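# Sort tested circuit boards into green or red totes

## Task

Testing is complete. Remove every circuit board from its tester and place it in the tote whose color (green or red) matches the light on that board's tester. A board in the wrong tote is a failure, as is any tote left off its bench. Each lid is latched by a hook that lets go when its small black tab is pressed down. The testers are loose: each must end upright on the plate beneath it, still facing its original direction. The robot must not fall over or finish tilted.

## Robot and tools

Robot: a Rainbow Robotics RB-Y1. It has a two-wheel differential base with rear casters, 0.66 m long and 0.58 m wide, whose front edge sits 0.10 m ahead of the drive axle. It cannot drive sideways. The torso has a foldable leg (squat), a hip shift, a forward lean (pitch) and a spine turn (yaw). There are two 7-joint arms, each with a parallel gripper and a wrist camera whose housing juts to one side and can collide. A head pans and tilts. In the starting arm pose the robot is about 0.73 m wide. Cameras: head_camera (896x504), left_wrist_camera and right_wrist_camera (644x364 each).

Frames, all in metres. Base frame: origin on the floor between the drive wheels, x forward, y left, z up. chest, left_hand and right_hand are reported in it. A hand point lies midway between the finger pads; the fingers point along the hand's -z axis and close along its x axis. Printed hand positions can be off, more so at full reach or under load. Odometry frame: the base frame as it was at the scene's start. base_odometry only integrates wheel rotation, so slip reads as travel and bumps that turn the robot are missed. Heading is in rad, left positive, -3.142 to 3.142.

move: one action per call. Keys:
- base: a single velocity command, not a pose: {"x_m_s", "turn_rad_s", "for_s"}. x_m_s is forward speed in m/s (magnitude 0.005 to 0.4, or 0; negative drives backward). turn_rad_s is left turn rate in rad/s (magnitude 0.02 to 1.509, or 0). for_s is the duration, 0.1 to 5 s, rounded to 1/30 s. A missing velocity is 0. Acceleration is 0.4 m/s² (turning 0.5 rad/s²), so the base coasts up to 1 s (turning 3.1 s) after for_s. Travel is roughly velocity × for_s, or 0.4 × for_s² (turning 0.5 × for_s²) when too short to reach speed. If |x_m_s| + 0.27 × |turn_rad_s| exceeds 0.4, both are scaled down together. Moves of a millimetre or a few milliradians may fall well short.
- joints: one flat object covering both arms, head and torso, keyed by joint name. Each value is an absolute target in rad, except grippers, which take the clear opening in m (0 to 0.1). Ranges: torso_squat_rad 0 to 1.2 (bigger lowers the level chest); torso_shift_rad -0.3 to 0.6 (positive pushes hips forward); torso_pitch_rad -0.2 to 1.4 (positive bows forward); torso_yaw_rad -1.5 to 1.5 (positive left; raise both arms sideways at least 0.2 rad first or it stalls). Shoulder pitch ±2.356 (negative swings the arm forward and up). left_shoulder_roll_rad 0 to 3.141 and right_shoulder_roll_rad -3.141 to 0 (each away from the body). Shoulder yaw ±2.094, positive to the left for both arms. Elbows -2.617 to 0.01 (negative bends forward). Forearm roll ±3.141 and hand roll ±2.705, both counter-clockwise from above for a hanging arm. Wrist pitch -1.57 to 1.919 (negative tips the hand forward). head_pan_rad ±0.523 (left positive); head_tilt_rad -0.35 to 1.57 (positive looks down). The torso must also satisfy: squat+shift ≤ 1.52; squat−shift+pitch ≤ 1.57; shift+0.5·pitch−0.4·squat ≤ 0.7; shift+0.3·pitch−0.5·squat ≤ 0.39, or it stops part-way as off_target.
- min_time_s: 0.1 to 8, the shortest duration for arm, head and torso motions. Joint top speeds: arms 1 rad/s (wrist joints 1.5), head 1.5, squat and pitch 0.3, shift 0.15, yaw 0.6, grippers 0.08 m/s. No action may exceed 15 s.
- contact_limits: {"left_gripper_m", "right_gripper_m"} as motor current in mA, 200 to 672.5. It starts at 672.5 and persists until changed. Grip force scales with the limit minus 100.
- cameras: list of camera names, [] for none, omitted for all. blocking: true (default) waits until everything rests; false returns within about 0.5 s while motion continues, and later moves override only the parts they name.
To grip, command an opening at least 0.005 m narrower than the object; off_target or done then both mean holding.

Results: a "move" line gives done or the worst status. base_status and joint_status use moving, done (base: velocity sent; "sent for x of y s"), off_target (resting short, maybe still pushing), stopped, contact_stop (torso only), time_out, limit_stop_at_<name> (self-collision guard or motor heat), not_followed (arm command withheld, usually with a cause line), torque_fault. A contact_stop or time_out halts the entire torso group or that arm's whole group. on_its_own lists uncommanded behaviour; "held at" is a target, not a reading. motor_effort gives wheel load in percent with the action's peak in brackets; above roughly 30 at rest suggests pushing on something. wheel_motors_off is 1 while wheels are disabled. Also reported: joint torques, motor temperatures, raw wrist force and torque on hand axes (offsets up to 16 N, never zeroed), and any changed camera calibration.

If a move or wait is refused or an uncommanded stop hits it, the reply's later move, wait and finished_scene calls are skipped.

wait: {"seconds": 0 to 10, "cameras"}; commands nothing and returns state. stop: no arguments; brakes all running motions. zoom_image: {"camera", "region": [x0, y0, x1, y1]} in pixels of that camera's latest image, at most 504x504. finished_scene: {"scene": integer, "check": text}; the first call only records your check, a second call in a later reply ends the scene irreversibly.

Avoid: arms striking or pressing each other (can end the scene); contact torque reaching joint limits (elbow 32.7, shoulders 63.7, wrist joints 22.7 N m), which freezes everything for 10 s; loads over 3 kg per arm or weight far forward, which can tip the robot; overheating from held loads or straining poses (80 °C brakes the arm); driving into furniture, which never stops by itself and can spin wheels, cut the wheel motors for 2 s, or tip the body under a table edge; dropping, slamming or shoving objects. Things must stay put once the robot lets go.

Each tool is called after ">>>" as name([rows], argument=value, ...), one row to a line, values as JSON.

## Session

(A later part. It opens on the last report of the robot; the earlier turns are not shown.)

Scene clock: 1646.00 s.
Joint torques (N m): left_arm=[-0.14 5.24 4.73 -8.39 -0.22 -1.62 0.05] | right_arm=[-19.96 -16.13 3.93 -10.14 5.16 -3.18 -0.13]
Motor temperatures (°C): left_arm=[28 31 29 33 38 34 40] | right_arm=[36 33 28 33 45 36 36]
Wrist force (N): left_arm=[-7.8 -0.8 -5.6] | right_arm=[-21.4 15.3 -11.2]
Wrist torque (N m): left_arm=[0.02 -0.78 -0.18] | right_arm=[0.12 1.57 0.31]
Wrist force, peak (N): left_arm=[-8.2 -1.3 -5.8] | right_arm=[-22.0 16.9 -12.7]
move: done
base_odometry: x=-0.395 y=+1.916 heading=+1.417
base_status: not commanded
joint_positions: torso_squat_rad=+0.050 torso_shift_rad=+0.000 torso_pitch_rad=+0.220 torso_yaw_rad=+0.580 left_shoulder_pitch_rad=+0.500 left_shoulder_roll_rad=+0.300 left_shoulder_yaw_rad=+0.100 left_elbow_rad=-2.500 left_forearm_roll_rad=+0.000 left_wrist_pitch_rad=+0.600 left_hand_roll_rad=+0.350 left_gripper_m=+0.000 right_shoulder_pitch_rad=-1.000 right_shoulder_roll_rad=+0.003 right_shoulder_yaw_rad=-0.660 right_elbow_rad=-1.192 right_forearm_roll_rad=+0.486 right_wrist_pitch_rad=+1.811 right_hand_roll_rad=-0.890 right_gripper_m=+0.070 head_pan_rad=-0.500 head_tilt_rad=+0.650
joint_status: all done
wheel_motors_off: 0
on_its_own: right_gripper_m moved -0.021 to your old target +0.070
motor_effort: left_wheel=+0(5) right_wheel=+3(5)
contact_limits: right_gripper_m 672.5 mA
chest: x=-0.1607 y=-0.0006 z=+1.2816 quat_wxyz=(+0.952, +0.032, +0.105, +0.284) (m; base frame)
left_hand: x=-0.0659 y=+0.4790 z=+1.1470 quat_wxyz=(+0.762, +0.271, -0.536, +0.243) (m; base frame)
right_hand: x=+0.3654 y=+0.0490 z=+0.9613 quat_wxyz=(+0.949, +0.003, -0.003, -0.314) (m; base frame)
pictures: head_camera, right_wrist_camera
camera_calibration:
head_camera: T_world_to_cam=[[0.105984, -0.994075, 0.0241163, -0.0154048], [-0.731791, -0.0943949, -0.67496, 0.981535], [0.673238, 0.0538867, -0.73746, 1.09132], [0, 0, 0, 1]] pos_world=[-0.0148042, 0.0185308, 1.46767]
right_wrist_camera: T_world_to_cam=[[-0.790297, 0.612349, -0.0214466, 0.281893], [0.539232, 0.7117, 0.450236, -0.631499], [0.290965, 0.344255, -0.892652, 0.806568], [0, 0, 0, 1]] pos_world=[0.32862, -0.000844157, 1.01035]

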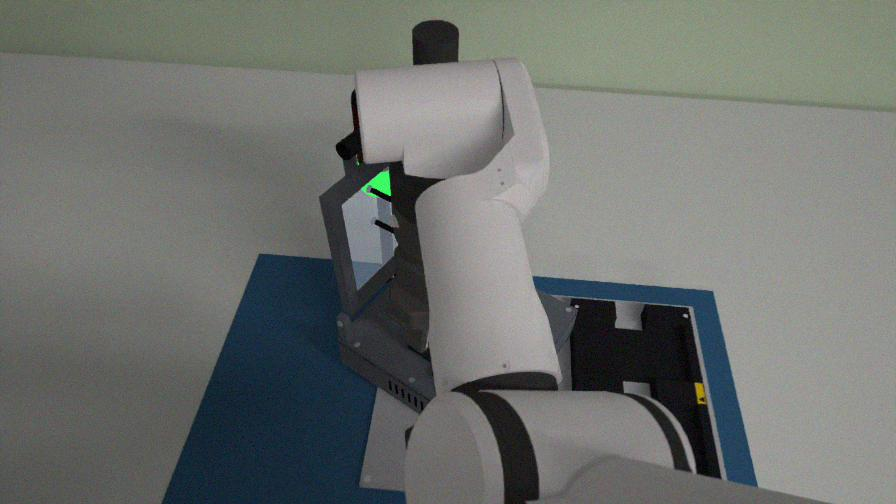

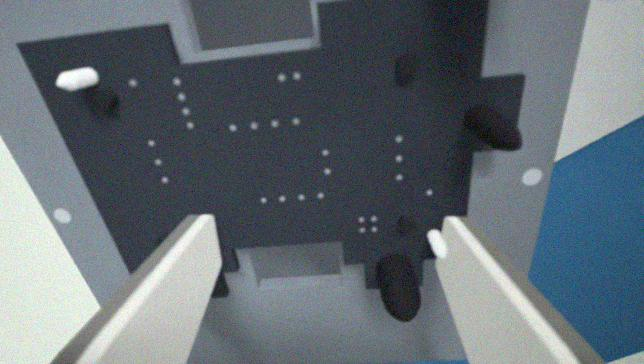

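>>> move(joints={"right_gripper_m":0.1}, cameras=[])

>>> move(joints={"right_hand_roll_rad":-0.76}, cameras=["right_wrist_camera"])

Scene clock: 1657.47 s.
Joint torques (N m): left_arm=[-0.01 5.33 4.75 -8.48 -0.26 -1.62 0.01] | right_arm=[-19.9 -5.19 4.16 -7.61 0.33 -0.46 -0.05]
Motor temperatures (°C): left_arm=[28 31 29 33 38 34 40] | right_arm=[36 34 28 33 45 36 36]
Wrist force (N): left_arm=[-7.9 -1.0 -5.4] | right_arm=[1.9 10.7 -13.2]
Wrist torque (N m): left_arm=[0.04 -0.80 -0.19] | right_arm=[-0.04 0.83 0.51]
Wrist force, peak (N): left_arm=[-8.0 -1.1 -5.8] | right_arm=[-21.4 15.6 -11.7]
move: done
base_odometry: x=-0.395 y=+1.916 heading=+1.417
base_status: not commanded
joint_positions: torso_squat_rad=+0.050 torso_shift_rad=+0.000 torso_pitch_rad=+0.220 torso_yaw_rad=+0.580 left_shoulder_pitch_rad=+0.500 left_shoulder_roll_rad=+0.300 left_shoulder_yaw_rad=+0.100 left_elbow_rad=-2.500 left_forearm_roll_rad=+0.000 left_wrist_pitch_rad=+0.600 left_hand_roll_rad=+0.350 left_gripper_m=+0.000 right_shoulder_pitch_rad=-1.000 right_shoulder_roll_rad=+0.000 right_shoulder_yaw_rad=-0.660 right_elbow_rad=-1.193 right_forearm_roll_rad=+0.487 right_wrist_pitch_rad=+1.810 right_hand_roll_rad=-0.890 right_gripper_m=+0.099 head_pan_rad=-0.500 head_tilt_rad=+0.650
joint_status: all done
wheel_motors_off: 0
motor_effort: left_wheel=+0(2) right_wheel=+4(5)
contact_limits: right_gripper_m 672.5 mA
chest: x=-0.1606 y=-0.0007 z=+1.2816 quat_wxyz=(+0.952, +0.032, +0.105, +0.284) (m; base frame)
left_hand: x=-0.0657 y=+0.4789 z=+1.1470 quat_wxyz=(+0.762, +0.271, -0.536, +0.242) (m; base frame)
right_hand: x=+0.3669 y=+0.0472 z=+0.9616 quat_wxyz=(+0.949, +0.002, -0.005, -0.315) (m; base frame)
pictures: none
No camera images: "cameras" was empty.

Scene clock: 1658.07 s.
Joint torques (N m): left_arm=[-0.15 5.24 4.57 -8.34 -0.27 -1.67 0.02] | right_arm=[-20 -5.26 3.86 -7.7 0.35 -0.33 -0.3]
Motor temperatures (°C): left_arm=[28 31 29 33 38 34 40] | right_arm=[36 34 28 33 45 36 36]
Wrist force (N): left_arm=[-7.8 -0.9 -5.3] | right_arm=[2.3 10.7 -13.0]
Wrist torque (N m): left_arm=[0.03 -0.79 -0.19] | right_arm=[-0.05 0.85 0.51]
Wrist force, peak (N): left_arm=[-8.0 -1.0 -5.5] | right_arm=[2.3 10.6 -13.3]
move: done
base_odometry: x=-0.395 y=+1.916 heading=+1.417
base_status: not commanded
joint_positions: torso_squat_rad=+0.050 torso_shift_rad=+0.000 torso_pitch_rad=+0.220 torso_yaw_rad=+0.580 left_shoulder_pitch_rad=+0.500 left_shoulder_roll_rad=+0.300 left_shoulder_yaw_rad=+0.100 left_elbow_rad=-2.500 left_forearm_roll_rad=+0.000 left_wrist_pitch_rad=+0.600 left_hand_roll_rad=+0.350 left_gripper_m=+0.000 right_shoulder_pitch_rad=-1.000 right_shoulder_roll_rad=+0.000 right_shoulder_yaw_rad=-0.660 right_elbow_rad=-1.193 right_forearm_roll_rad=+0.487 right_wrist_pitch_rad=+1.810 right_hand_roll_rad=-0.760 right_gripper_m=+0.099 head_pan_rad=-0.500 head_tilt_rad=+0.650
joint_status: all done
wheel_motors_off: 0
motor_effort: left_wheel=-1(3) right_wheel=+4(5)
contact_limits: right_gripper_m 672.5 mA
chest: x=-0.1606 y=-0.0007 z=+1.2816 quat_wxyz=(+0.952, +0.032, +0.105, +0.284) (m; base frame)
left_hand: x=-0.0657 y=+0.4789 z=+1.1470 quat_wxyz=(+0.762, +0.271, -0.536, +0.242) (m; base frame)
right_hand: x=+0.3669 y=+0.0472 z=+0.9616 quat_wxyz=(+0.967, +0.002, -0.005, -0.253) (m; base frame)
pictures: right_wrist_camera
camera_calibration:
right_wrist_camera: T_world_to_cam=[[-0.861519, 0.507073, -0.0257165, 0.319301], [0.443128, 0.775669, 0.449415, -0.598162], [0.247834, 0.375784, -0.892953, 0.821708], [0, 0, 0, 1]] pos_world=[0.336499, -0.00671838, 1.01078]

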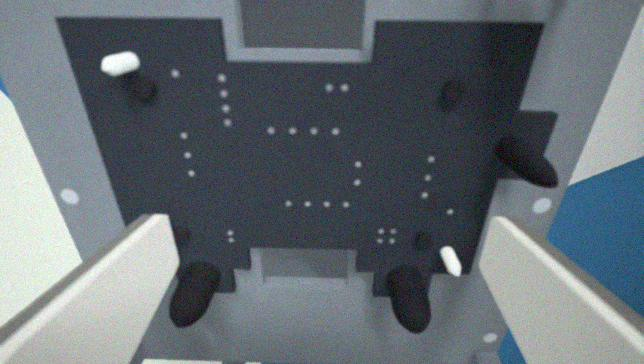

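>>> move(base={"x_m_s":0.05,"for_s":0.17}, cameras=[])

>>> move(contact_limits={"right_gripper_m":450}, joints={"right_gripper_m":0.083}, cameras=[])

>>> move(joints={"right_hand_roll_rad":-1.01}, min_time_s=2, cameras=["right_wrist_camera"])

Scene clock: 1665.83 s.
Joint torques (N m): left_arm=[0.11 5.17 4.69 -8.38 -0.26 -1.61 0.04] | right_arm=[-20.2 -4.74 3.87 -7.3 0.32 -0.47 -0.32]
Motor temperatures (°C): left_arm=[28 31 29 33 38 34 40] | right_arm=[36 34 28 33 45 36 36]
Wrist force (N): left_arm=[-7.8 -1.1 -5.6] | right_arm=[1.7 10.6 -12.8]
Wrist torque (N m): left_arm=[0.06 -0.77 -0.19] | right_arm=[-0.07 0.90 0.53]
Wrist force, peak (N): left_arm=[-7.7 -1.5 -6.2] | right_arm=[1.8 11.1 -13.2]
move: done
base_odometry: x=-0.394 y=+1.924 heading=+1.417
base_status: done (sent for 0.17 of 0.17 s)
joint_positions: torso_squat_rad=+0.050 torso_shift_rad=+0.000 torso_pitch_rad=+0.220 torso_yaw_rad=+0.580 left_shoulder_pitch_rad=+0.500 left_shoulder_roll_rad=+0.300 left_shoulder_yaw_rad=+0.100 left_elbow_rad=-2.500 left_forearm_roll_rad=+0.000 left_wrist_pitch_rad=+0.600 left_hand_roll_rad=+0.350 left_gripper_m=+0.000 right_shoulder_pitch_rad=-1.000 right_shoulder_roll_rad=+0.000 right_shoulder_yaw_rad=-0.660 right_elbow_rad=-1.193 right_forearm_roll_rad=+0.487 right_wrist_pitch_rad=+1.810 right_hand_roll_rad=-0.760 right_gripper_m=+0.099 head_pan_rad=-0.500 head_tilt_rad=+0.650
joint_status: not commanded
wheel_motors_off: 0
motor_effort: left_wheel=-3(19) right_wheel=+3(28)
contact_limits: right_gripper_m 672.5 mA
chest: x=-0.1605 y=-0.0008 z=+1.2816 quat_wxyz=(+0.952, +0.032, +0.105, +0.284) (m; base frame)
left_hand: x=-0.0656 y=+0.4789 z=+1.1470 quat_wxyz=(+0.762, +0.271, -0.536, +0.242) (m; base frame)
right_hand: x=+0.3670 y=+0.0471 z=+0.9616 quat_wxyz=(+0.967, +0.002, -0.005, -0.253) (m; base frame)
pictures: none
No camera images: "cameras" was empty.

Scene clock: 1666.53 s.
Joint torques (N m): left_arm=[-0.01 5.35 4.65 -8.27 -0.24 -1.65 0.09] | right_arm=[-20.46 -7.24 4.05 -8.43 1.35 -2.01 -0.03]
Motor temperatures (°C): left_arm=[28 31 29 33 38 34 40] | right_arm=[36 34 28 33 45 36 36]
Wrist force (N): left_arm=[-7.6 -0.9 -5.4] | right_arm=[-7.4 9.7 -11.5]
Wrist torque (N m): left_arm=[0.03 -0.76 -0.19] | right_arm=[-0.06 1.19 0.58]
Wrist force, peak (N): left_arm=[-7.9 -0.9 -5.6] | right_arm=[-5.1 10.6 -14.8]
move: done
base_odometry: x=-0.394 y=+1.924 heading=+1.417
base_status: not commanded
joint_positions: torso_squat_rad=+0.050 torso_shift_rad=+0.000 torso_pitch_rad=+0.220 torso_yaw_rad=+0.580 left_shoulder_pitch_rad=+0.500 left_shoulder_roll_rad=+0.300 left_shoulder_yaw_rad=+0.100 left_elbow_rad=-2.500 left_forearm_roll_rad=+0.000 left_wrist_pitch_rad=+0.600 left_hand_roll_rad=+0.350 left_gripper_m=+0.000 right_shoulder_pitch_rad=-1.000 right_shoulder_roll_rad=+0.001 right_shoulder_yaw_rad=-0.660 right_elbow_rad=-1.193 right_forearm_roll_rad=+0.487 right_wrist_pitch_rad=+1.810 right_hand_roll_rad=-0.760 right_gripper_m=+0.083 head_pan_rad=-0.500 head_tilt_rad=+0.650
joint_status: all done
wheel_motors_off: 0
motor_effort: left_wheel=-2(4) right_wheel=+3(5)
contact_limits: right_gripper_m 450 mA
chest: x=-0.1607 y=-0.0008 z=+1.2816 quat_wxyz=(+0.952, +0.032, +0.105, +0.284) (m; base frame)
left_hand: x=-0.0657 y=+0.4789 z=+1.1470 quat_wxyz=(+0.762, +0.271, -0.536, +0.242) (m; base frame)
right_hand: x=+0.3665 y=+0.0475 z=+0.9615 quat_wxyz=(+0.967, +0.002, -0.005, -0.253) (m; base frame)
pictures: none
No camera images: "cameras" was empty.

Scene clock: 1668.83 s.
Joint torques (N m): left_arm=[0.05 5.25 4.68 -8.37 -0.2 -1.66 0.02] | right_arm=[-21.74 -7.23 4.13 -8.8 1.17 -2.27 -0.39]
Motor temperatures (°C): left_arm=[28 31 29 33 38 34 40] | right_arm=[36 34 28 33 45 36 36]
Wrist force (N): left_arm=[-8.1 -0.9 -5.3] | right_arm=[-4.8 6.1 -12.9]
Wrist torque (N m): left_arm=[0.03 -0.83 -0.20] | right_arm=[-0.16 1.10 0.66]
Wrist force, peak (N): left_arm=[-8.1 -1.1 -5.7] | right_arm=[-6.1 10.4 -13.9]
move: done
base_odometry: x=-0.394 y=+1.924 heading=+1.417
base_status: not commanded
joint_positions: torso_squat_rad=+0.050 torso_shift_rad=+0.000 torso_pitch_rad=+0.220 torso_yaw_rad=+0.580 left_shoulder_pitch_rad=+0.500 left_shoulder_roll_rad=+0.300 left_shoulder_yaw_rad=+0.100 left_elbow_rad=-2.500 left_forearm_roll_rad=+0.000 left_wrist_pitch_rad=+0.600 left_hand_roll_rad=+0.350 left_gripper_m=+0.000 right_shoulder_pitch_rad=-1.000 right_shoulder_roll_rad=+0.001 right_shoulder_yaw_rad=-0.660 right_elbow_rad=-1.193 right_forearm_roll_rad=+0.487 right_wrist_pitch_rad=+1.811 right_hand_roll_rad=-1.010 right_gripper_m=+0.083 head_pan_rad=-0.500 head_tilt_rad=+0.650
joint_status: all done
wheel_motors_off: 0
motor_effort: left_wheel=-3(4) right_wheel=+5(5)
contact_limits: right_gripper_m 450 mA
chest: x=-0.1607 y=-0.0008 z=+1.2816 quat_wxyz=(+0.952, +0.032, +0.105, +0.284) (m; base frame)
left_hand: x=-0.0657 y=+0.4789 z=+1.1470 quat_wxyz=(+0.762, +0.271, -0.536, +0.242) (m; base frame)
right_hand: x=+0.3664 y=+0.0474 z=+0.9613 quat_wxyz=(+0.928, +0.002, -0.004, -0.371) (m; base frame)
pictures: right_wrist_camera
camera_calibration:
right_wrist_camera: T_world_to_cam=[[-0.709677, 0.704152, -0.0229826, 0.251199], [0.621485, 0.641059, 0.450333, -0.657765], [0.331836, 0.305308, -0.892565, 0.793709], [0, 0, 0, 1]] pos_world=[0.323679, 0.00245851, 1.01042]

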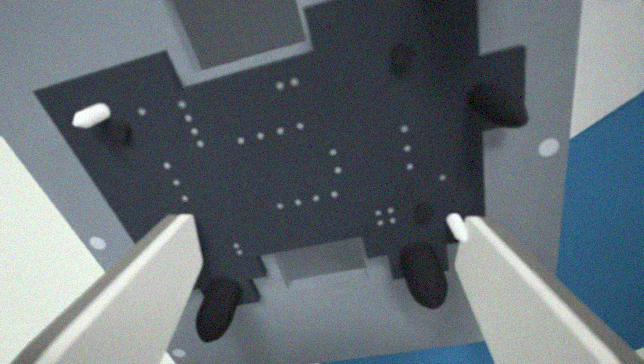

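>>> move(contact_limits={"right_gripper_m":672.5}, joints={"right_gripper_m":0.1}, cameras=[])

>>> move(joints={"right_elbow_rad":-1.5,"right_wrist_pitch_rad":1.9}, cameras=[])

>>> move(joints={"torso_yaw_rad":0.2,"right_elbow_rad":-1.9}, cameras=[])

>>> move(joints={"right_shoulder_pitch_rad":-0.3,"torso_yaw_rad":0.0,"right_elbow_rad":-2.2,"head_pan_rad":0,"head_tilt_rad":0.85}, cameras=["head_camera"])

Scene clock: 1691.97 s.
Joint torques (N m): left_arm=[0.12 5.44 4.71 -8.41 -0.26 -1.59 0.06] | right_arm=[-21.5 -5.19 3.89 -7.47 0.47 -0.44 -0.32]
Motor temperatures (°C): left_arm=[28 31 29 33 38 34 40] | right_arm=[36 34 28 33 45 36 36]
Wrist force (N): left_arm=[-7.7 -0.9 -5.6] | right_arm=[2.3 10.7 -13.1]
Wrist torque (N m): left_arm=[0.03 -0.79 -0.20] | right_arm=[-0.07 0.86 0.51]
Wrist force, peak (N): left_arm=[-8.2 -1.0 -5.5] | right_arm=[2.3 10.7 -13.1]
move: done
base_odometry: x=-0.394 y=+1.924 heading=+1.417
base_status: not commanded
joint_positions: torso_squat_rad=+0.050 torso_shift_rad=+0.000 torso_pitch_rad=+0.220 torso_yaw_rad=+0.580 left_shoulder_pitch_rad=+0.500 left_shoulder_roll_rad=+0.300 left_shoulder_yaw_rad=+0.100 left_elbow_rad=-2.500 left_forearm_roll_rad=+0.000 left_wrist_pitch_rad=+0.600 left_hand_roll_rad=+0.350 left_gripper_m=+0.000 right_shoulder_pitch_rad=-1.000 right_shoulder_roll_rad=+0.000 right_shoulder_yaw_rad=-0.660 right_elbow_rad=-1.193 right_forearm_roll_rad=+0.487 right_wrist_pitch_rad=+1.810 right_hand_roll_rad=-1.010 right_gripper_m=+0.099 head_pan_rad=-0.500 head_tilt_rad=+0.650
joint_status: all done
wheel_motors_off: 0
motor_effort: left_wheel=-2(4) right_wheel=+5(6)
contact_limits: right_gripper_m 672.5 mA
chest: x=-0.1606 y=-0.0008 z=+1.2816 quat_wxyz=(+0.952, +0.032, +0.105, +0.284) (m; base frame)
left_hand: x=-0.0656 y=+0.4789 z=+1.1470 quat_wxyz=(+0.762, +0.271, -0.536, +0.242) (m; base frame)
right_hand: x=+0.3668 y=+0.0471 z=+0.9614 quat_wxyz=(+0.928, +0.002, -0.005, -0.372) (m; base frame)
pictures: none
No camera images: "cameras" was empty.

Scene clock: 1692.90 s.
Joint torques (N m): left_arm=[0.29 5.35 4.81 -8.42 -0.19 -1.56 0.11] | right_arm=[-20.25 -4.27 4.46 -6.56 0 -0.38 -0.39]
Motor temperatures (°C): left_arm=[28 31 29 33 38 34 40] | right_arm=[36 34 28 33 45 36 36]
Wrist force (N): left_arm=[-7.7 -0.8 -5.4] | right_arm=[1.6 9.5 -13.1]
Wrist torque (N m): left_arm=[0.02 -0.78 -0.19] | right_arm=[0.04 0.82 0.52]
Wrist force, peak (N): left_arm=[-7.8 -1.0 -5.9] | right_arm=[1.9 10.8 -13.6]
move: done
base_odometry: x=-0.394 y=+1.924 heading=+1.417
base_status: not commanded
joint_positions: torso_squat_rad=+0.050 torso_shift_rad=+0.000 torso_pitch_rad=+0.220 torso_yaw_rad=+0.580 left_shoulder_pitch_rad=+0.500 left_shoulder_roll_rad=+0.300 left_shoulder_yaw_rad=+0.100 left_elbow_rad=-2.500 left_forearm_roll_rad=+0.000 left_wrist_pitch_rad=+0.600 left_hand_roll_rad=+0.350 left_gripper_m=+0.000 right_shoulder_pitch_rad=-1.000 right_shoulder_roll_rad=+0.000 right_shoulder_yaw_rad=-0.660 right_elbow_rad=-1.500 right_forearm_roll_rad=+0.487 right_wrist_pitch_rad=+1.900 right_hand_roll_rad=-1.010 right_gripper_m=+0.099 head_pan_rad=-0.500 head_tilt_rad=+0.650
joint_status: all done
wheel_motors_off: 0
motor_effort: left_wheel=-4(4) right_wheel=+4(6)
contact_limits: right_gripper_m 672.5 mA
chest: x=-0.1606 y=-0.0008 z=+1.2816 quat_wxyz=(+0.952, +0.032, +0.105, +0.284) (m; base frame)
left_hand: x=-0.0656 y=+0.4789 z=+1.1470 quat_wxyz=(+0.762, +0.271, -0.536, +0.242) (m; base frame)
right_hand: x=+0.3961 y=+0.0230 z=+1.0329 quat_wxyz=(+0.896, +0.072, -0.066, -0.433) (m; base frame)
pictures: none
No camera images: "cameras" was empty.

Scene clock: 1694.33 s.
Joint torques (N m): left_arm=[0.47 4.55 4.04 -8.72 -0.09 -1.68 0.01] | right_arm=[-17.66 -5.41 4.12 -5.46 -0.24 -1.01 -0.38]
Motor temperatures (°C): left_arm=[28 31 29 33 38 34 40] | right_arm=[36 34 28 33 45 36 36]
Wrist force (N): left_arm=[-7.5 -0.6 -5.9] | right_arm=[0.7 7.8 -12.1]
Wrist torque (N m): left_arm=[0.02 -0.75 -0.18] | right_arm=[0.11 0.76 0.51]
Wrist force, peak (N): left_arm=[-7.8 -1.0 -6.2] | right_arm=[1.3 9.7 -13.7]
move: done
base_odometry: x=-0.394 y=+1.924 heading=+1.417
base_status: not commanded
joint_positions: torso_squat_rad=+0.050 torso_shift_rad=+0.000 torso_pitch_rad=+0.220 torso_yaw_rad=+0.200 left_shoulder_pitch_rad=+0.500 left_shoulder_roll_rad=+0.300 left_shoulder_yaw_rad=+0.100 left_elbow_rad=-2.500 left_forearm_roll_rad=+0.000 left_wrist_pitch_rad=+0.600 left_hand_roll_rad=+0.350 left_gripper_m=+0.000 right_shoulder_pitch_rad=-1.000 right_shoulder_roll_rad=+0.000 right_shoulder_yaw_rad=-0.660 right_elbow_rad=-1.900 right_forearm_roll_rad=+0.487 right_wrist_pitch_rad=+1.900 right_hand_roll_rad=-1.010 right_gripper_m=+0.099 head_pan_rad=-0.500 head_tilt_rad=+0.650
joint_status: all done
wheel_motors_off: 0
motor_effort: left_wheel=-4(5) right_wheel=+5(5)
contact_limits: right_gripper_m 672.5 mA
chest: x=-0.1606 y=-0.0008 z=+1.2816 quat_wxyz=(+0.989, +0.011, +0.109, +0.099) (m; base frame)
left_hand: x=+0.0995 y=+0.3994 z=+1.1100 quat_wxyz=(+0.804, +0.136, -0.566, +0.120) (m; base frame)
right_hand: x=+0.3767 y=-0.2435 z=+1.1454 quat_wxyz=(+0.725, +0.122, -0.244, -0.632) (m; base frame)
pictures: none
No camera images: "cameras" was empty.

Scene clock: 1695.67 s.
Joint torques (N m): left_arm=[0.3 4.15 3.68 -8.83 -0.12 -1.78 0.01] | right_arm=[-8.63 -6.62 0.75 -7.56 0.41 -0.84 -0.33]
Motor temperatures (°C): left_arm=[28 31 29 33 38 34 40] | right_arm=[36 34 28 33 45 36 36]
Wrist force (N): left_arm=[-7.5 0.1 -5.8] | right_arm=[-0.7 9.9 -12.3]
Wrist torque (N m): left_arm=[-0.03 -0.75 -0.18] | right_arm=[-0.02 0.69 0.49]
Wrist force, peak (N): left_arm=[-7.7 -0.6 -6.3] | right_arm=[-0.2 9.4 -13.1]
move: done
base_odometry: x=-0.394 y=+1.924 heading=+1.417
base_status: not commanded
joint_positions: torso_squat_rad=+0.050 torso_shift_rad=+0.000 torso_pitch_rad=+0.220 torso_yaw_rad=+0.000 left_shoulder_pitch_rad=+0.500 left_shoulder_roll_rad=+0.300 left_shoulder_yaw_rad=+0.100 left_elbow_rad=-2.500 left_forearm_roll_rad=+0.000 left_wrist_pitch_rad=+0.600 left_hand_roll_rad=+0.350 left_gripper_m=+0.000 right_shoulder_pitch_rad=-0.300 right_shoulder_roll_rad=+0.000 right_shoulder_yaw_rad=-0.660 right_elbow_rad=-2.200 right_forearm_roll_rad=+0.487 right_wrist_pitch_rad=+1.900 right_hand_roll_rad=-1.010 right_gripper_m=+0.099 head_pan_rad=+0.000 head_tilt_rad=+0.850
joint_status: all done
wheel_motors_off: 0
motor_effort: left_wheel=-4(5) right_wheel=+4(6)
contact_limits: right_gripper_m 672.5 mA
chest: x=-0.1605 y=-0.0008 z=+1.2816 quat_wxyz=(+0.994, +0.000, +0.110, +0.000) (m; base frame)
left_hand: x=+0.1714 y=+0.3335 z=+1.0939 quat_wxyz=(+0.815, +0.063, -0.574, +0.053) (m; base frame)
right_hand: x=+0.0864 y=-0.4662 z=+1.0190 quat_wxyz=(+0.596, -0.148, -0.202, -0.763) (m; base frame)
pictures: head_camera
camera_calibration:
head_camera: T_world_to_cam=[[0.0354872, -0.998756, 0.035041, -0.0508082], [-0.856697, -0.048457, -0.513539, 0.733083], [0.514598, -0.0117955, -0.85735, 1.25011], [0, 0, 0, 1]] pos_world=[-0.0134731, -0.000476265, 1.45003]

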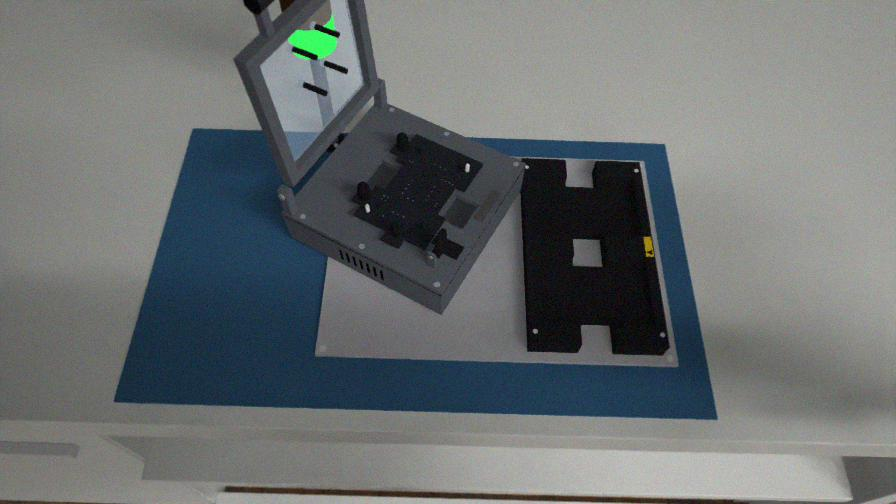

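>>> move(joints={"right_gripper_m":0.0,"right_shoulder_pitch_rad":-1.0,"right_elbow_rad":-1.9,"torso_yaw_rad":0.1,"right_hand_roll_rad":-0.3}, cameras=[])

>>> move(base={"x_m_s":0.06,"for_s":0.7}, joints={"right_elbow_rad":-1.5,"torso_yaw_rad":0.32,"right_shoulder_pitch_rad":-1.05}, cameras=[])

>>> move(joints={"right_elbow_rad":-1.35,"right_wrist_pitch_rad":1.85}, cameras=["right_wrist_camera","head_camera"])

Scene clock: 1717.03 s.
Joint torques (N m): left_arm=[0.4 4.35 3.81 -8.81 -0.19 -1.75 0.04] | right_arm=[-16.15 -5.94 3.74 -5.26 -0.12 -1.16 -0.37]
Motor temperatures (°C): left_arm=[28 31 29 33 38 34 40] | right_arm=[35 34 28 33 45 36 36]
Wrist force (N): left_arm=[-7.5 -0.4 -5.7] | right_arm=[-1.1 9.4 -12.2]
Wrist torque (N m): left_arm=[0.02 -0.77 -0.17] | right_arm=[0.04 0.65 0.49]
Wrist force, peak (N): left_arm=[-7.9 -0.3 -6.1] | right_arm=[-0.5 10.3 -13.0]
move: done
base_odometry: x=-0.394 y=+1.924 heading=+1.417
base_status: not commanded
joint_positions: torso_squat_rad=+0.050 torso_shift_rad=+0.000 torso_pitch_rad=+0.220 torso_yaw_rad=+0.100 left_shoulder_pitch_rad=+0.500 left_shoulder_roll_rad=+0.300 left_shoulder_yaw_rad=+0.100 left_elbow_rad=-2.500 left_forearm_roll_rad=+0.000 left_wrist_pitch_rad=+0.600 left_hand_roll_rad=+0.350 left_gripper_m=+0.000 right_shoulder_pitch_rad=-1.001 right_shoulder_roll_rad=+0.000 right_shoulder_yaw_rad=-0.660 right_elbow_rad=-1.900 right_forearm_roll_rad=+0.487 right_wrist_pitch_rad=+1.900 right_hand_roll_rad=-0.300 right_gripper_m=+0.000 head_pan_rad=+0.000 head_tilt_rad=+0.850
joint_status: all done
wheel_motors_off: 0
motor_effort: left_wheel=-4(5) right_wheel=+5(6)
contact_limits: right_gripper_m 672.5 mA
chest: x=-0.1605 y=-0.0008 z=+1.2816 quat_wxyz=(+0.993, +0.006, +0.110, +0.050) (m; base frame)
left_hand: x=+0.1370 y=+0.3683 z=+1.1016 quat_wxyz=(+0.811, +0.099, -0.570, +0.086) (m; base frame)
right_hand: x=+0.3504 y=-0.2974 z=+1.1514 quat_wxyz=(+0.883, +0.007, -0.276, -0.381) (m; base frame)
pictures: none
No camera images: "cameras" was empty.

Scene clock: 1718.43 s.
Joint torques (N m): left_arm=[0.33 4.81 4.19 -8.42 -0.23 -1.68 0.01] | right_arm=[-19.84 -5.44 3.81 -6.91 0.11 -0.55 -0.36]
Motor temperatures (°C): left_arm=[28 31 29 33 38 34 40] | right_arm=[36 34 28 33 45 36 36]
Wrist force (N): left_arm=[-7.9 -0.3 -5.8] | right_arm=[1.0 10.0 -12.7]
Wrist torque (N m): left_arm=[-0.04 -0.81 -0.18] | right_arm=[-0.01 0.81 0.48]
Wrist force, peak (N): left_arm=[-7.8 -0.8 -6.2] | right_arm=[0.4 11.2 -13.2]
move: done
base_odometry: x=-0.387 y=+1.966 heading=+1.417
base_status: done (sent for 0.7 of 0.7 s)
joint_positions: torso_squat_rad=+0.050 torso_shift_rad=+0.000 torso_pitch_rad=+0.220 torso_yaw_rad=+0.320 left_shoulder_pitch_rad=+0.500 left_shoulder_roll_rad=+0.300 left_shoulder_yaw_rad=+0.100 left_elbow_rad=-2.500 left_forearm_roll_rad=+0.000 left_wrist_pitch_rad=+0.600 left_hand_roll_rad=+0.350 left_gripper_m=+0.000 right_shoulder_pitch_rad=-1.050 right_shoulder_roll_rad=+0.000 right_shoulder_yaw_rad=-0.660 right_elbow_rad=-1.500 right_forearm_roll_rad=+0.487 right_wrist_pitch_rad=+1.900 right_hand_roll_rad=-0.300 right_gripper_m=+0.000 head_pan_rad=+0.000 head_tilt_rad=+0.850
joint_status: all done
wheel_motors_off: 0
motor_effort: left_wheel=-6(16) right_wheel=+1(32)
contact_limits: right_gripper_m 672.5 mA
chest: x=-0.1605 y=-0.0008 z=+1.2816 quat_wxyz=(+0.981, +0.018, +0.108, +0.158) (m; base frame)
left_hand: x=+0.0507 y=+0.4314 z=+1.1209 quat_wxyz=(+0.794, +0.179, -0.558, +0.159) (m; base frame)
right_hand: x=+0.3947 y=-0.1198 z=+1.0581 quat_wxyz=(+0.971, +0.019, -0.114, -0.210) (m; base frame)
pictures: none
No camera images: "cameras" was empty.

Scene clock: 1719.17 s.
Joint torques (N m): left_arm=[0.07 4.79 4.41 -8.62 -0.23 -1.66 0.05] | right_arm=[-20.47 -4.9 3.63 -6.76 0.1 -0.57 -0.37]
Motor temperatures (°C): left_arm=[28 31 29 33 38 34 40] | right_arm=[36 34 28 33 45 36 36]
Wrist force (N): left_arm=[-7.5 -0.5 -5.6] | right_arm=[1.4 10.4 -12.6]
Wrist torque (N m): left_arm=[0.00 -0.76 -0.17] | right_arm=[-0.03 0.80 0.51]
Wrist force, peak (N): left_arm=[-8.0 -0.6 -5.9] | right_arm=[1.4 10.8 -13.4]
move: done
base_odometry: x=-0.387 y=+1.966 heading=+1.417
base_status: not commanded
joint_positions: torso_squat_rad=+0.050 torso_shift_rad=+0.000 torso_pitch_rad=+0.220 torso_yaw_rad=+0.320 left_shoulder_pitch_rad=+0.500 left_shoulder_roll_rad=+0.300 left_shoulder_yaw_rad=+0.100 left_elbow_rad=-2.500 left_forearm_roll_rad=+0.000 left_wrist_pitch_rad=+0.600 left_hand_roll_rad=+0.350 left_gripper_m=+0.000 right_shoulder_pitch_rad=-1.050 right_shoulder_roll_rad=+0.000 right_shoulder_yaw_rad=-0.660 right_elbow_rad=-1.350 right_forearm_roll_rad=+0.487 right_wrist_pitch_rad=+1.850 right_hand_roll_rad=-0.300 right_gripper_m=+0.000 head_pan_rad=+0.000 head_tilt_rad=+0.850
joint_status: all done
wheel_motors_off: 0
motor_effort: left_wheel=-4(5) right_wheel=+2(3)
contact_limits: right_gripper_m 672.5 mA
chest: x=-0.1605 y=-0.0008 z=+1.2816 quat_wxyz=(+0.981, +0.018, +0.108, +0.158) (m; base frame)
left_hand: x=+0.0507 y=+0.4314 z=+1.1209 quat_wxyz=(+0.794, +0.179, -0.558, +0.159) (m; base frame)
right_hand: x=+0.3893 y=-0.1061 z=+1.0224 quat_wxyz=(+0.981, +0.002, -0.075, -0.180) (m; base frame)
pictures: head_camera, right_wrist_camera
camera_calibration:
head_camera: T_world_to_cam=[[0.340871, -0.939528, -0.033091, 0.0856231], [-0.805769, -0.273847, -0.525113, 0.755931], [0.484296, 0.205659, -0.850389, 1.23649], [0, 0, 0, 1]] pos_world=[-0.018906, 0.0331596, 1.45128]
right_wrist_camera: T_world_to_cam=[[-0.914393, 0.370917, -0.162188, 0.563583], [0.259802, 0.844918, 0.467563, -0.456317], [0.310463, 0.3854, -0.868953, 0.880192], [0, 0, 0, 1]] pos_world=[0.360622, -0.162718, 1.06961]

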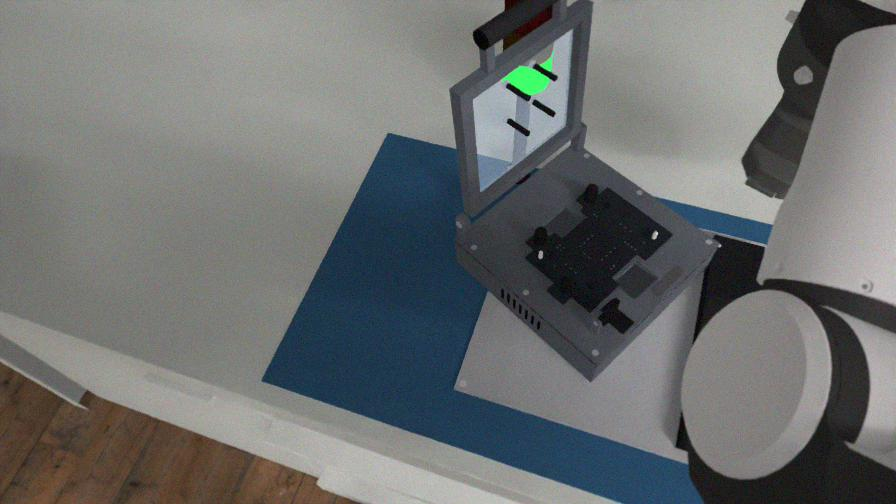

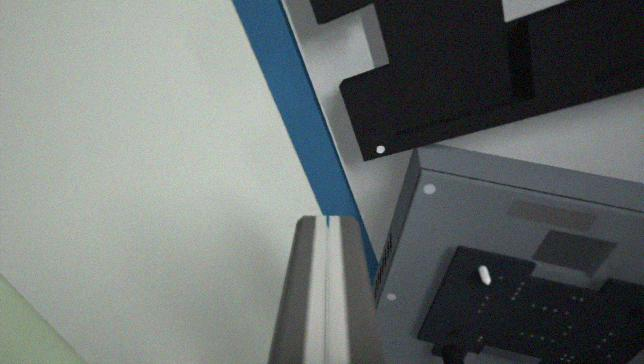

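>>> move(joints={"right_shoulder_pitch_rad":-1.13,"torso_yaw_rad":0.34}, cameras=[])

>>> move(joints={"right_elbow_rad":-1.15,"right_wrist_pitch_rad":1.75}, cameras=["right_wrist_camera"])

Scene clock: 1728.03 s.
Joint torques (N m): left_arm=[0.04 4.78 4.24 -8.58 -0.24 -1.72 0.09] | right_arm=[-19.89 -5.16 3.76 -6.47 -0.05 -0.55 -0.32]
Motor temperatures (°C): left_arm=[28 31 29 33 38 34 40] | right_arm=[36 33 28 33 45 36 36]
Wrist force (N): left_arm=[-7.8 -0.5 -5.7] | right_arm=[1.3 10.4 -12.6]
Wrist torque (N m): left_arm=[-0.01 -0.79 -0.18] | right_arm=[-0.05 0.82 0.47]
Wrist force, peak (N): left_arm=[-7.9 -0.4 -6.0] | right_arm=[1.5 11.1 -12.9]
move: done
base_odometry: x=-0.387 y=+1.966 heading=+1.417
base_status: not commanded
joint_positions: torso_squat_rad=+0.050 torso_shift_rad=+0.000 torso_pitch_rad=+0.220 torso_yaw_rad=+0.340 left_shoulder_pitch_rad=+0.500 left_shoulder_roll_rad=+0.300 left_shoulder_yaw_rad=+0.100 left_elbow_rad=-2.500 left_forearm_roll_rad=+0.000 left_wrist_pitch_rad=+0.600 left_hand_roll_rad=+0.350 left_gripper_m=+0.000 right_shoulder_pitch_rad=-1.131 right_shoulder_roll_rad=+0.000 right_shoulder_yaw_rad=-0.660 right_elbow_rad=-1.350 right_forearm_roll_rad=+0.487 right_wrist_pitch_rad=+1.850 right_hand_roll_rad=-0.300 right_gripper_m=+0.000 head_pan_rad=+0.000 head_tilt_rad=+0.850
joint_status: all done
wheel_motors_off: 0
motor_effort: left_wheel=-3(5) right_wheel=+4(6)
contact_limits: right_gripper_m 672.5 mA
chest: x=-0.1606 y=-0.0008 z=+1.2816 quat_wxyz=(+0.980, +0.019, +0.108, +0.168) (m; base frame)
left_hand: x=+0.0422 y=+0.4361 z=+1.1229 quat_wxyz=(+0.792, +0.186, -0.557, +0.166) (m; base frame)
right_hand: x=+0.4101 y=-0.0749 z=+1.0595 quat_wxyz=(+0.981, +0.026, -0.107, -0.161) (m; base frame)
pictures: none
No camera images: "cameras" was empty.

Scene clock: 1728.83 s.
Joint torques (N m): left_arm=[0.07 4.72 4.17 -8.54 -0.15 -1.63 0.03] | right_arm=[-21.22 -4.79 3.51 -7.07 0.05 -0.4 -0.34]
Motor temperatures (°C): left_arm=[28 31 29 33 38 34 40] | right_arm=[36 33 28 33 45 36 36]
Wrist force (N): left_arm=[-7.5 -0.5 -6.1] | right_arm=[1.7 10.5 -12.8]
Wrist torque (N m): left_arm=[0.00 -0.75 -0.17] | right_arm=[-0.06 0.82 0.50]
Wrist force, peak (N): left_arm=[-8.0 -0.5 -5.8] | right_arm=[1.2 11.0 -13.6]
move: done
base_odometry: x=-0.387 y=+1.966 heading=+1.417
base_status: not commanded
joint_positions: torso_squat_rad=+0.050 torso_shift_rad=+0.000 torso_pitch_rad=+0.220 torso_yaw_rad=+0.340 left_shoulder_pitch_rad=+0.500 left_shoulder_roll_rad=+0.300 left_shoulder_yaw_rad=+0.100 left_elbow_rad=-2.500 left_forearm_roll_rad=+0.000 left_wrist_pitch_rad=+0.600 left_hand_roll_rad=+0.350 left_gripper_m=+0.000 right_shoulder_pitch_rad=-1.130 right_shoulder_roll_rad=+0.000 right_shoulder_yaw_rad=-0.660 right_elbow_rad=-1.150 right_forearm_roll_rad=+0.487 right_wrist_pitch_rad=+1.750 right_hand_roll_rad=-0.300 right_gripper_m=+0.000 head_pan_rad=+0.000 head_tilt_rad=+0.850
joint_status: all done
wheel_motors_off: 0
motor_effort: left_wheel=-3(4) right_wheel=+3(5)
contact_limits: right_gripper_m 672.5 mA
chest: x=-0.1606 y=-0.0008 z=+1.2816 quat_wxyz=(+0.980, +0.019, +0.108, +0.168) (m; base frame)
left_hand: x=+0.0422 y=+0.4361 z=+1.1229 quat_wxyz=(+0.792, +0.186, -0.557, +0.166) (m; base frame)
right_hand: x=+0.4046 y=-0.0560 z=+1.0123 quat_wxyz=(+0.991, +0.006, -0.071, -0.117) (m; base frame)
pictures: right_wrist_camera
camera_calibration:
right_wrist_camera: T_world_to_cam=[[-0.955015, 0.252234, -0.15596, 0.560888], [0.153982, 0.871218, 0.466121, -0.452175], [0.253447, 0.421138, -0.870866, 0.87433], [0, 0, 0, 1]] pos_world=[0.383687, -0.115746, 1.05967]

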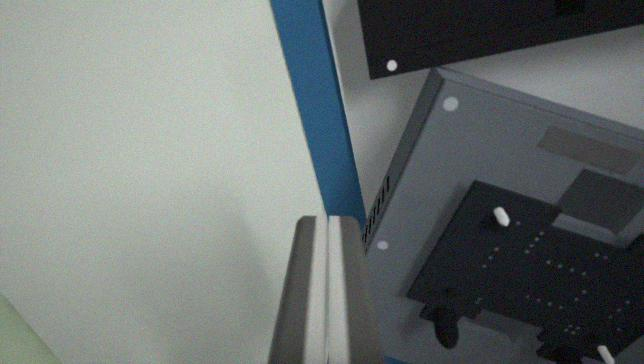

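>>> move(joints={"right_elbow_rad":-0.88,"right_wrist_pitch_rad":1.6,"torso_yaw_rad":0.32}, cameras=["right_wrist_camera","head_camera"])

Scene clock: 1734.83 s.
Joint torques (N m): left_arm=[0.23 4.79 4.26 -8.62 -0.21 -1.7 0.08] | right_arm=[-19.3 -3.92 2.73 -5.63 -0.03 -0.34 -0.35]
Motor temperatures (°C): left_arm=[28 31 29 33 38 34 40] | right_arm=[36 33 28 33 45 36 36]
Wrist force (N): left_arm=[-7.8 -0.5 -5.7] | right_arm=[2.0 10.7 -5.4]
Wrist torque (N m): left_arm=[0.01 -0.80 -0.17] | right_arm=[0.02 0.89 0.51]
Wrist force, peak (N): left_arm=[-8.1 -0.8 -6.2] | right_arm=[1.5 11.1 -13.4]
move: done
base_odometry: x=-0.387 y=+1.966 heading=+1.417
base_status: not commanded
joint_positions: torso_squat_rad=+0.050 torso_shift_rad=+0.000 torso_pitch_rad=+0.220 torso_yaw_rad=+0.320 left_shoulder_pitch_rad=+0.500 left_shoulder_roll_rad=+0.300 left_shoulder_yaw_rad=+0.100 left_elbow_rad=-2.500 left_forearm_roll_rad=+0.000 left_wrist_pitch_rad=+0.600 left_hand_roll_rad=+0.350 left_gripper_m=+0.000 right_shoulder_pitch_rad=-1.131 right_shoulder_roll_rad=+0.000 right_shoulder_yaw_rad=-0.660 right_elbow_rad=-0.880 right_forearm_roll_rad=+0.487 right_wrist_pitch_rad=+1.600 right_hand_roll_rad=-0.300 right_gripper_m=+0.000 head_pan_rad=+0.000 head_tilt_rad=+0.850
joint_status: all done
wheel_motors_off: 0
motor_effort: left_wheel=-3(5) right_wheel=+5(5)
contact_limits: right_gripper_m 672.5 mA
chest: x=-0.1607 y=-0.0008 z=+1.2816 quat_wxyz=(+0.981, +0.018, +0.108, +0.158) (m; base frame)
left_hand: x=+0.0507 y=+0.4313 z=+1.1210 quat_wxyz=(+0.794, +0.179, -0.559, +0.159) (m; base frame)
right_hand: x=+0.3845 y=-0.0431 z=+0.9487 quat_wxyz=(+0.997, -0.016, -0.030, -0.066) (m; base frame)
pictures: head_camera, right_wrist_camera
camera_calibration:
head_camera: T_world_to_cam=[[0.340801, -0.939555, -0.0330317, 0.0855634], [-0.805663, -0.273767, -0.525318, 0.756094], [0.484522, 0.205641, -0.850265, 1.23645], [0, 0, 0, 1]] pos_world=[-0.0190928, 0.0331186, 1.45133]
right_wrist_camera: T_world_to_cam=[[-0.98568, 0.14932, -0.0783541, 0.4622], [0.103291, 0.901909, 0.419395, -0.36554], [0.133292, 0.405295, -0.904416, 0.895961], [0, 0, 0, 1]] pos_world=[0.373913, -0.102461, 0.999842]

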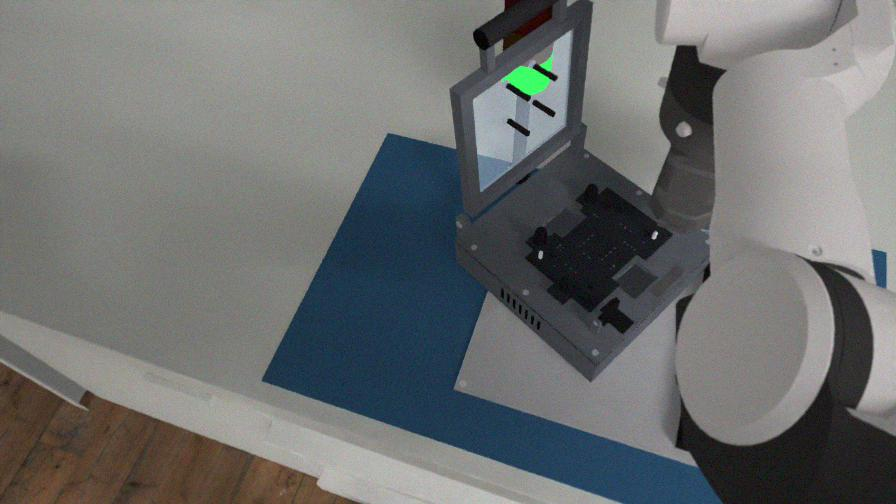

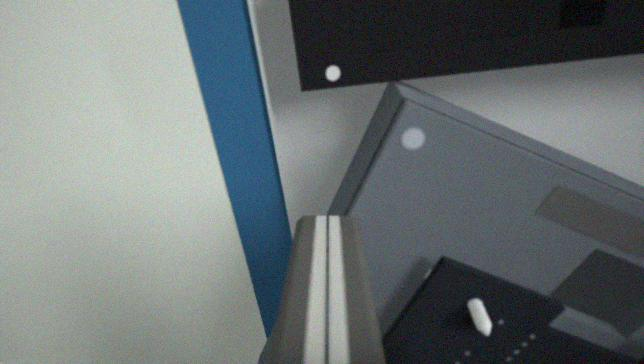

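>>> move(joints={"right_shoulder_pitch_rad":-1.22,"right_elbow_rad":-1.05,"right_wrist_pitch_rad":1.7}, cameras=[])

>>> move(joints={"torso_yaw_rad":0.25}, cameras=[])

>>> move(joints={"right_elbow_rad":-0.72,"right_wrist_pitch_rad":1.45}, cameras=["right_wrist_camera"])

Scene clock: 1743.37 s.
Joint torques (N m): left_arm=[0.43 4.91 4.45 -8.63 -0.14 -1.68 0.05] | right_arm=[-21.21 -4.67 3.78 -6.92 0 -0.38 -0.3]
Motor temperatures (°C): left_arm=[28 31 29 33 38 34 40] | right_arm=[36 33 28 33 45 36 36]
Wrist force (N): left_arm=[-7.8 -0.5 -5.6] | right_arm=[1.2 10.6 -12.9]
Wrist torque (N m): left_arm=[0.00 -0.79 -0.17] | right_arm=[-0.08 0.78 0.49]
Wrist force, peak (N): left_arm=[-8.0 -0.5 -6.1] | right_arm=[0.5 10.6 -15.0]
move: done
base_odometry: x=-0.387 y=+1.966 heading=+1.417
base_status: not commanded
joint_positions: torso_squat_rad=+0.050 torso_shift_rad=+0.000 torso_pitch_rad=+0.220 torso_yaw_rad=+0.320 left_shoulder_pitch_rad=+0.500 left_shoulder_roll_rad=+0.300 left_shoulder_yaw_rad=+0.100 left_elbow_rad=-2.500 left_forearm_roll_rad=+0.000 left_wrist_pitch_rad=+0.600 left_hand_roll_rad=+0.350 left_gripper_m=+0.000 right_shoulder_pitch_rad=-1.221 right_shoulder_roll_rad=+0.000 right_shoulder_yaw_rad=-0.660 right_elbow_rad=-1.050 right_forearm_roll_rad=+0.487 right_wrist_pitch_rad=+1.700 right_hand_roll_rad=-0.300 right_gripper_m=+0.000 head_pan_rad=+0.000 head_tilt_rad=+0.850
joint_status: all done
wheel_motors_off: 0
motor_effort: left_wheel=-3(5) right_wheel=+6(6)
contact_limits: right_gripper_m 672.5 mA
chest: x=-0.1606 y=-0.0008 z=+1.2816 quat_wxyz=(+0.981, +0.018, +0.108, +0.158) (m; base frame)
left_hand: x=+0.0507 y=+0.4314 z=+1.1210 quat_wxyz=(+0.794, +0.179, -0.558, +0.159) (m; base frame)
right_hand: x=+0.4202 y=-0.0363 z=+1.0330 quat_wxyz=(+0.991, +0.015, -0.092, -0.093) (m; base frame)
pictures: none
No camera images: "cameras" was empty.

Scene clock: 1744.13 s.
Joint torques (N m): left_arm=[0.2 4.56 4 -8.62 -0.19 -1.71 0.05] | right_arm=[-21.63 -5.17 3.38 -6.93 0 -0.29 -0.31]
Motor temperatures (°C): left_arm=[28 31 29 33 38 34 40] | right_arm=[36 33 28 33 45 36 36]
Wrist force (N): left_arm=[-7.6 -0.9 -5.6] | right_arm=[1.0 10.9 -12.6]
Wrist torque (N m): left_arm=[0.05 -0.76 -0.19] | right_arm=[-0.09 0.77 0.50]
Wrist force, peak (N): left_arm=[-7.8 -0.9 -6.3] | right_arm=[1.1 11.4 -12.7]
move: done
base_odometry: x=-0.387 y=+1.966 heading=+1.417
base_status: not commanded
joint_positions: torso_squat_rad=+0.050 torso_shift_rad=+0.000 torso_pitch_rad=+0.220 torso_yaw_rad=+0.250 left_shoulder_pitch_rad=+0.500 left_shoulder_roll_rad=+0.300 left_shoulder_yaw_rad=+0.100 left_elbow_rad=-2.500 left_forearm_roll_rad=+0.000 left_wrist_pitch_rad=+0.600 left_hand_roll_rad=+0.350 left_gripper_m=+0.000 right_shoulder_pitch_rad=-1.221 right_shoulder_roll_rad=+0.000 right_shoulder_yaw_rad=-0.660 right_elbow_rad=-1.050 right_forearm_roll_rad=+0.487 right_wrist_pitch_rad=+1.700 right_hand_roll_rad=-0.300 right_gripper_m=+0.000 head_pan_rad=+0.000 head_tilt_rad=+0.850
joint_status: all done
wheel_motors_off: 0
motor_effort: left_wheel=-3(5) right_wheel=+4(5)
contact_limits: right_gripper_m 672.5 mA
chest: x=-0.1606 y=-0.0008 z=+1.2816 quat_wxyz=(+0.986, +0.014, +0.109, +0.124) (m; base frame)
left_hand: x=+0.0797 y=+0.4134 z=+1.1145 quat_wxyz=(+0.800, +0.154, -0.563, +0.136) (m; base frame)
right_hand: x=+0.4162 y=-0.0797 z=+1.0338 quat_wxyz=(+0.988, +0.005, -0.093, -0.126) (m; base frame)
pictures: none
No camera images: "cameras" was empty.

Scene clock: 1745.07 s.
Joint torques (N m): left_arm=[0.27 4.69 4.08 -8.72 -0.13 -1.6 0.04] | right_arm=[-22.6 -4.42 2.56 -7.37 0.2 -0.17 -0.33]
Motor temperatures (°C): left_arm=[28 31 29 33 38 34 40] | right_arm=[36 33 28 33 45 36 36]
Wrist force (N): left_arm=[-7.9 -0.6 -5.6] | right_arm=[1.5 11.0 -12.6]
Wrist torque (N m): left_arm=[0.02 -0.81 -0.17] | right_arm=[-0.08 0.83 0.48]
Wrist force, peak (N): left_arm=[-8.1 -0.6 -5.9] | right_arm=[1.0 11.0 -13.5]
move: done
base_odometry: x=-0.387 y=+1.966 heading=+1.417
base_status: not commanded
joint_positions: torso_squat_rad=+0.050 torso_shift_rad=+0.000 torso_pitch_rad=+0.220 torso_yaw_rad=+0.250 left_shoulder_pitch_rad=+0.500 left_shoulder_roll_rad=+0.300 left_shoulder_yaw_rad=+0.100 left_elbow_rad=-2.500 left_forearm_roll_rad=+0.000 left_wrist_pitch_rad=+0.600 left_hand_roll_rad=+0.350 left_gripper_m=+0.000 right_shoulder_pitch_rad=-1.220 right_shoulder_roll_rad=+0.000 right_shoulder_yaw_rad=-0.660 right_elbow_rad=-0.720 right_forearm_roll_rad=+0.487 right_wrist_pitch_rad=+1.450 right_hand_roll_rad=-0.300 right_gripper_m=+0.000 head_pan_rad=+0.000 head_tilt_rad=+0.850
joint_status: all done
wheel_motors_off: 0
motor_effort: left_wheel=-4(6) right_wheel=+5(6)
contact_limits: right_gripper_m 672.5 mA
chest: x=-0.1606 y=-0.0008 z=+1.2816 quat_wxyz=(+0.986, +0.014, +0.109, +0.124) (m; base frame)
left_hand: x=+0.0797 y=+0.4134 z=+1.1145 quat_wxyz=(+0.800, +0.154, -0.563, +0.136) (m; base frame)
right_hand: x=+0.4046 y=-0.0447 z=+0.9556 quat_wxyz=(+0.996, -0.006, -0.072, -0.051) (m; base frame)
pictures: right_wrist_camera
camera_calibration:
right_wrist_camera: T_world_to_cam=[[-0.979655, 0.119658, -0.161116, 0.558114], [0.0380797, 0.899057, 0.436173, -0.358759], [0.197044, 0.421163, -0.885322, 0.856795], [0, 0, 0, 1]] pos_world=[0.391594, -0.105088, 1.00494]

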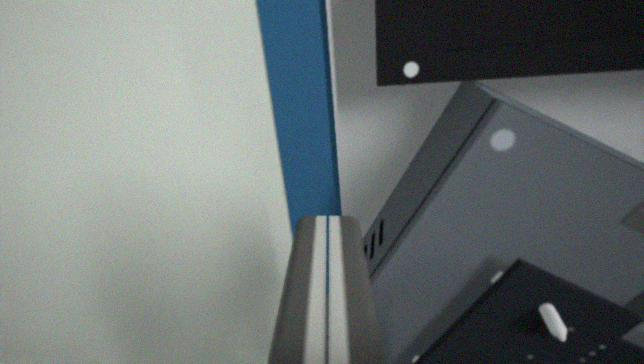

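>>> move(joints={"right_elbow_rad":-0.62,"right_wrist_pitch_rad":1.37,"torso_yaw_rad":0.22}, cameras=["right_wrist_camera"])

>>> move(base={"x_m_s":-0.05,"for_s":0.9}, cameras=["right_wrist_camera","head_camera"])

Scene clock: 1750.43 s.
Joint torques (N m): left_arm=[0.24 4.49 3.92 -8.65 -0.13 -1.74 0.03] | right_arm=[-22.75 -4.45 2.03 -7.18 0.16 -0.41 -0.43]
Motor temperatures (°C): left_arm=[28 31 29 33 38 34 40] | right_arm=[36 33 28 33 45 36 36]
Wrist force (N): left_arm=[-7.7 -0.3 -5.9] | right_arm=[1.4 10.9 -13.0]
Wrist torque (N m): left_arm=[-0.01 -0.78 -0.16] | right_arm=[-0.08 0.80 0.51]
Wrist force, peak (N): left_arm=[-7.9 -0.3 -6.2] | right_arm=[1.0 11.1 -13.4]
move: done
base_odometry: x=-0.387 y=+1.966 heading=+1.417
base_status: not commanded
joint_positions: torso_squat_rad=+0.050 torso_shift_rad=+0.000 torso_pitch_rad=+0.220 torso_yaw_rad=+0.220 left_shoulder_pitch_rad=+0.500 left_shoulder_roll_rad=+0.300 left_shoulder_yaw_rad=+0.100 left_elbow_rad=-2.500 left_forearm_roll_rad=+0.000 left_wrist_pitch_rad=+0.600 left_hand_roll_rad=+0.350 left_gripper_m=+0.000 right_shoulder_pitch_rad=-1.220 right_shoulder_roll_rad=+0.000 right_shoulder_yaw_rad=-0.660 right_elbow_rad=-0.620 right_forearm_roll_rad=+0.487 right_wrist_pitch_rad=+1.370 right_hand_roll_rad=-0.300 right_gripper_m=+0.000 head_pan_rad=+0.000 head_tilt_rad=+0.850
joint_status: all done
wheel_motors_off: 0
motor_effort: left_wheel=-4(6) right_wheel=+4(5)
contact_limits: right_gripper_m 672.5 mA
chest: x=-0.1605 y=-0.0008 z=+1.2816 quat_wxyz=(+0.988, +0.013, +0.109, +0.109) (m; base frame)
left_hand: x=+0.0917 y=+0.4051 z=+1.1118 quat_wxyz=(+0.803, +0.143, -0.565, +0.126) (m; base frame)
right_hand: x=+0.3950 y=-0.0523 z=+0.9324 quat_wxyz=(+0.997, -0.010, -0.067, -0.042) (m; base frame)
pictures: right_wrist_camera
camera_calibration:
right_wrist_camera: T_world_to_cam=[[-0.983235, 0.101895, -0.151217, 0.537198], [0.0275499, 0.90279, 0.429198, -0.330639], [0.180251, 0.417836, -0.890462, 0.852595], [0, 0, 0, 1]] pos_world=[0.38362, -0.112485, 0.982347]

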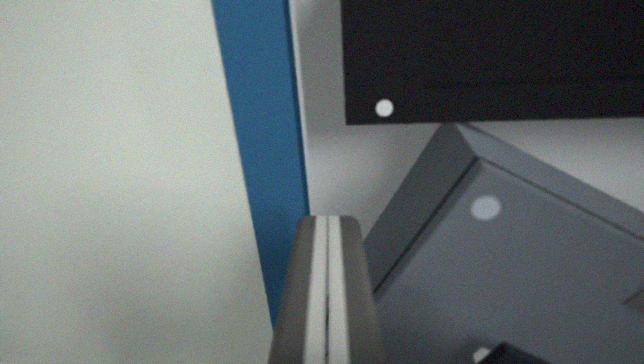

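Scene clock: 1751.90 s.
Joint torques (N m): left_arm=[0.31 4.48 4.27 -8.63 -0.13 -1.62 0.03] | right_arm=[-18.09 5.11 1.76 -2.2 -2.47 2.05 -0.13]
Motor temperatures (°C): left_arm=[28 31 29 33 38 34 40] | right_arm=[36 33 28 33 45 36 36]
Wrist force (N): left_arm=[-7.9 -0.6 -5.9] | right_arm=[12.8 2.4 -9.0]
Wrist torque (N m): left_arm=[0.02 -0.79 -0.19] | right_arm=[-0.17 0.67 0.47]
Wrist force, peak (N): left_arm=[-7.9 -0.4 -6.0] | right_arm=[24.1 6.4 -13.8]
move: done
base_odometry: x=-0.394 y=+1.921 heading=+1.417
base_status: done (sent for 0.9 of 0.9 s)
joint_positions: torso_squat_rad=+0.050 torso_shift_rad=+0.000 torso_pitch_rad=+0.220 torso_yaw_rad=+0.220 left_shoulder_pitch_rad=+0.500 left_shoulder_roll_rad=+0.300 left_shoulder_yaw_rad=+0.100 left_elbow_rad=-2.500 left_forearm_roll_rad=+0.000 left_wrist_pitch_rad=+0.600 left_hand_roll_rad=+0.350 left_gripper_m=+0.000 right_shoulder_pitch_rad=-1.221 right_shoulder_roll_rad=-0.003 right_shoulder_yaw_rad=-0.660 right_elbow_rad=-0.621 right_forearm_roll_rad=+0.488 right_wrist_pitch_rad=+1.369 right_hand_roll_rad=-0.300 right_gripper_m=+0.000 head_pan_rad=+0.000 head_tilt_rad=+0.850
joint_status: not commanded
wheel_motors_off: 0
motor_effort: left_wheel=+0(23) right_wheel=+0(18)
contact_limits: right_gripper_m 672.5 mA
chest: x=-0.1605 y=-0.0008 z=+1.2816 quat_wxyz=(+0.988, +0.013, +0.109, +0.109) (m; base frame)
left_hand: x=+0.0917 y=+0.4050 z=+1.1118 quat_wxyz=(+0.803, +0.143, -0.565, +0.126) (m; base frame)
right_hand: x=+0.3967 y=-0.0537 z=+0.9336 quat_wxyz=(+0.997, -0.010, -0.069, -0.043) (m; base frame)
pictures: head_camera, right_wrist_camera
camera_calibration:
head_camera: T_world_to_cam=[[0.247519, -0.968805, -0.012317, 0.0439206], [-0.829207, -0.205243, -0.519896, 0.745529], [0.50115, 0.138897, -0.854141, 1.24396], [0, 0, 0, 1]] pos_world=[-0.0160842, 0.0227825, 1.45066]
right_wrist_camera: T_world_to_cam=[[-0.982417, 0.103722, -0.155236, 0.54268], [0.0276916, 0.903234, 0.428255, -0.329131], [0.184634, 0.416426, -0.890224, 0.851956], [0, 0, 0, 1]] pos_world=[0.384952, -0.113783, 0.983628]

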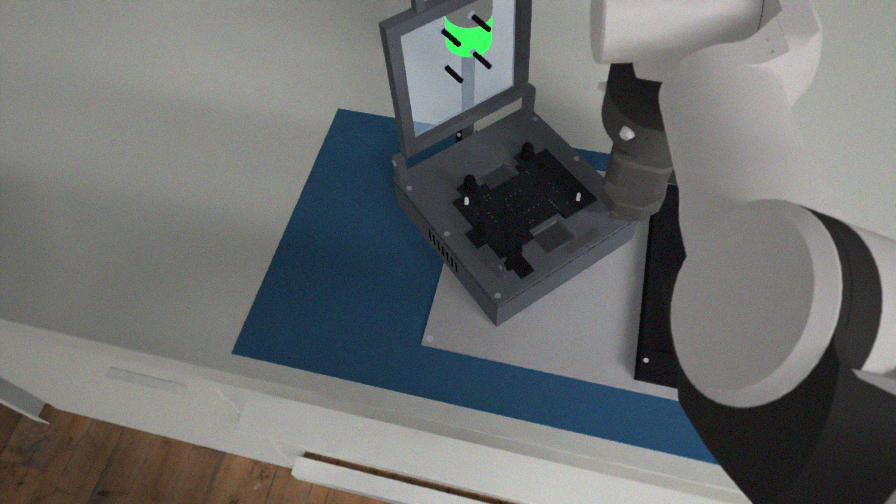

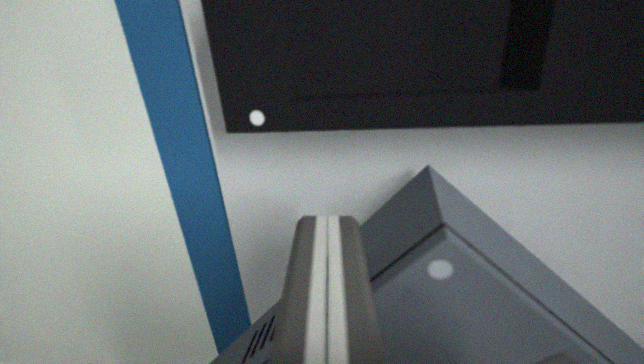

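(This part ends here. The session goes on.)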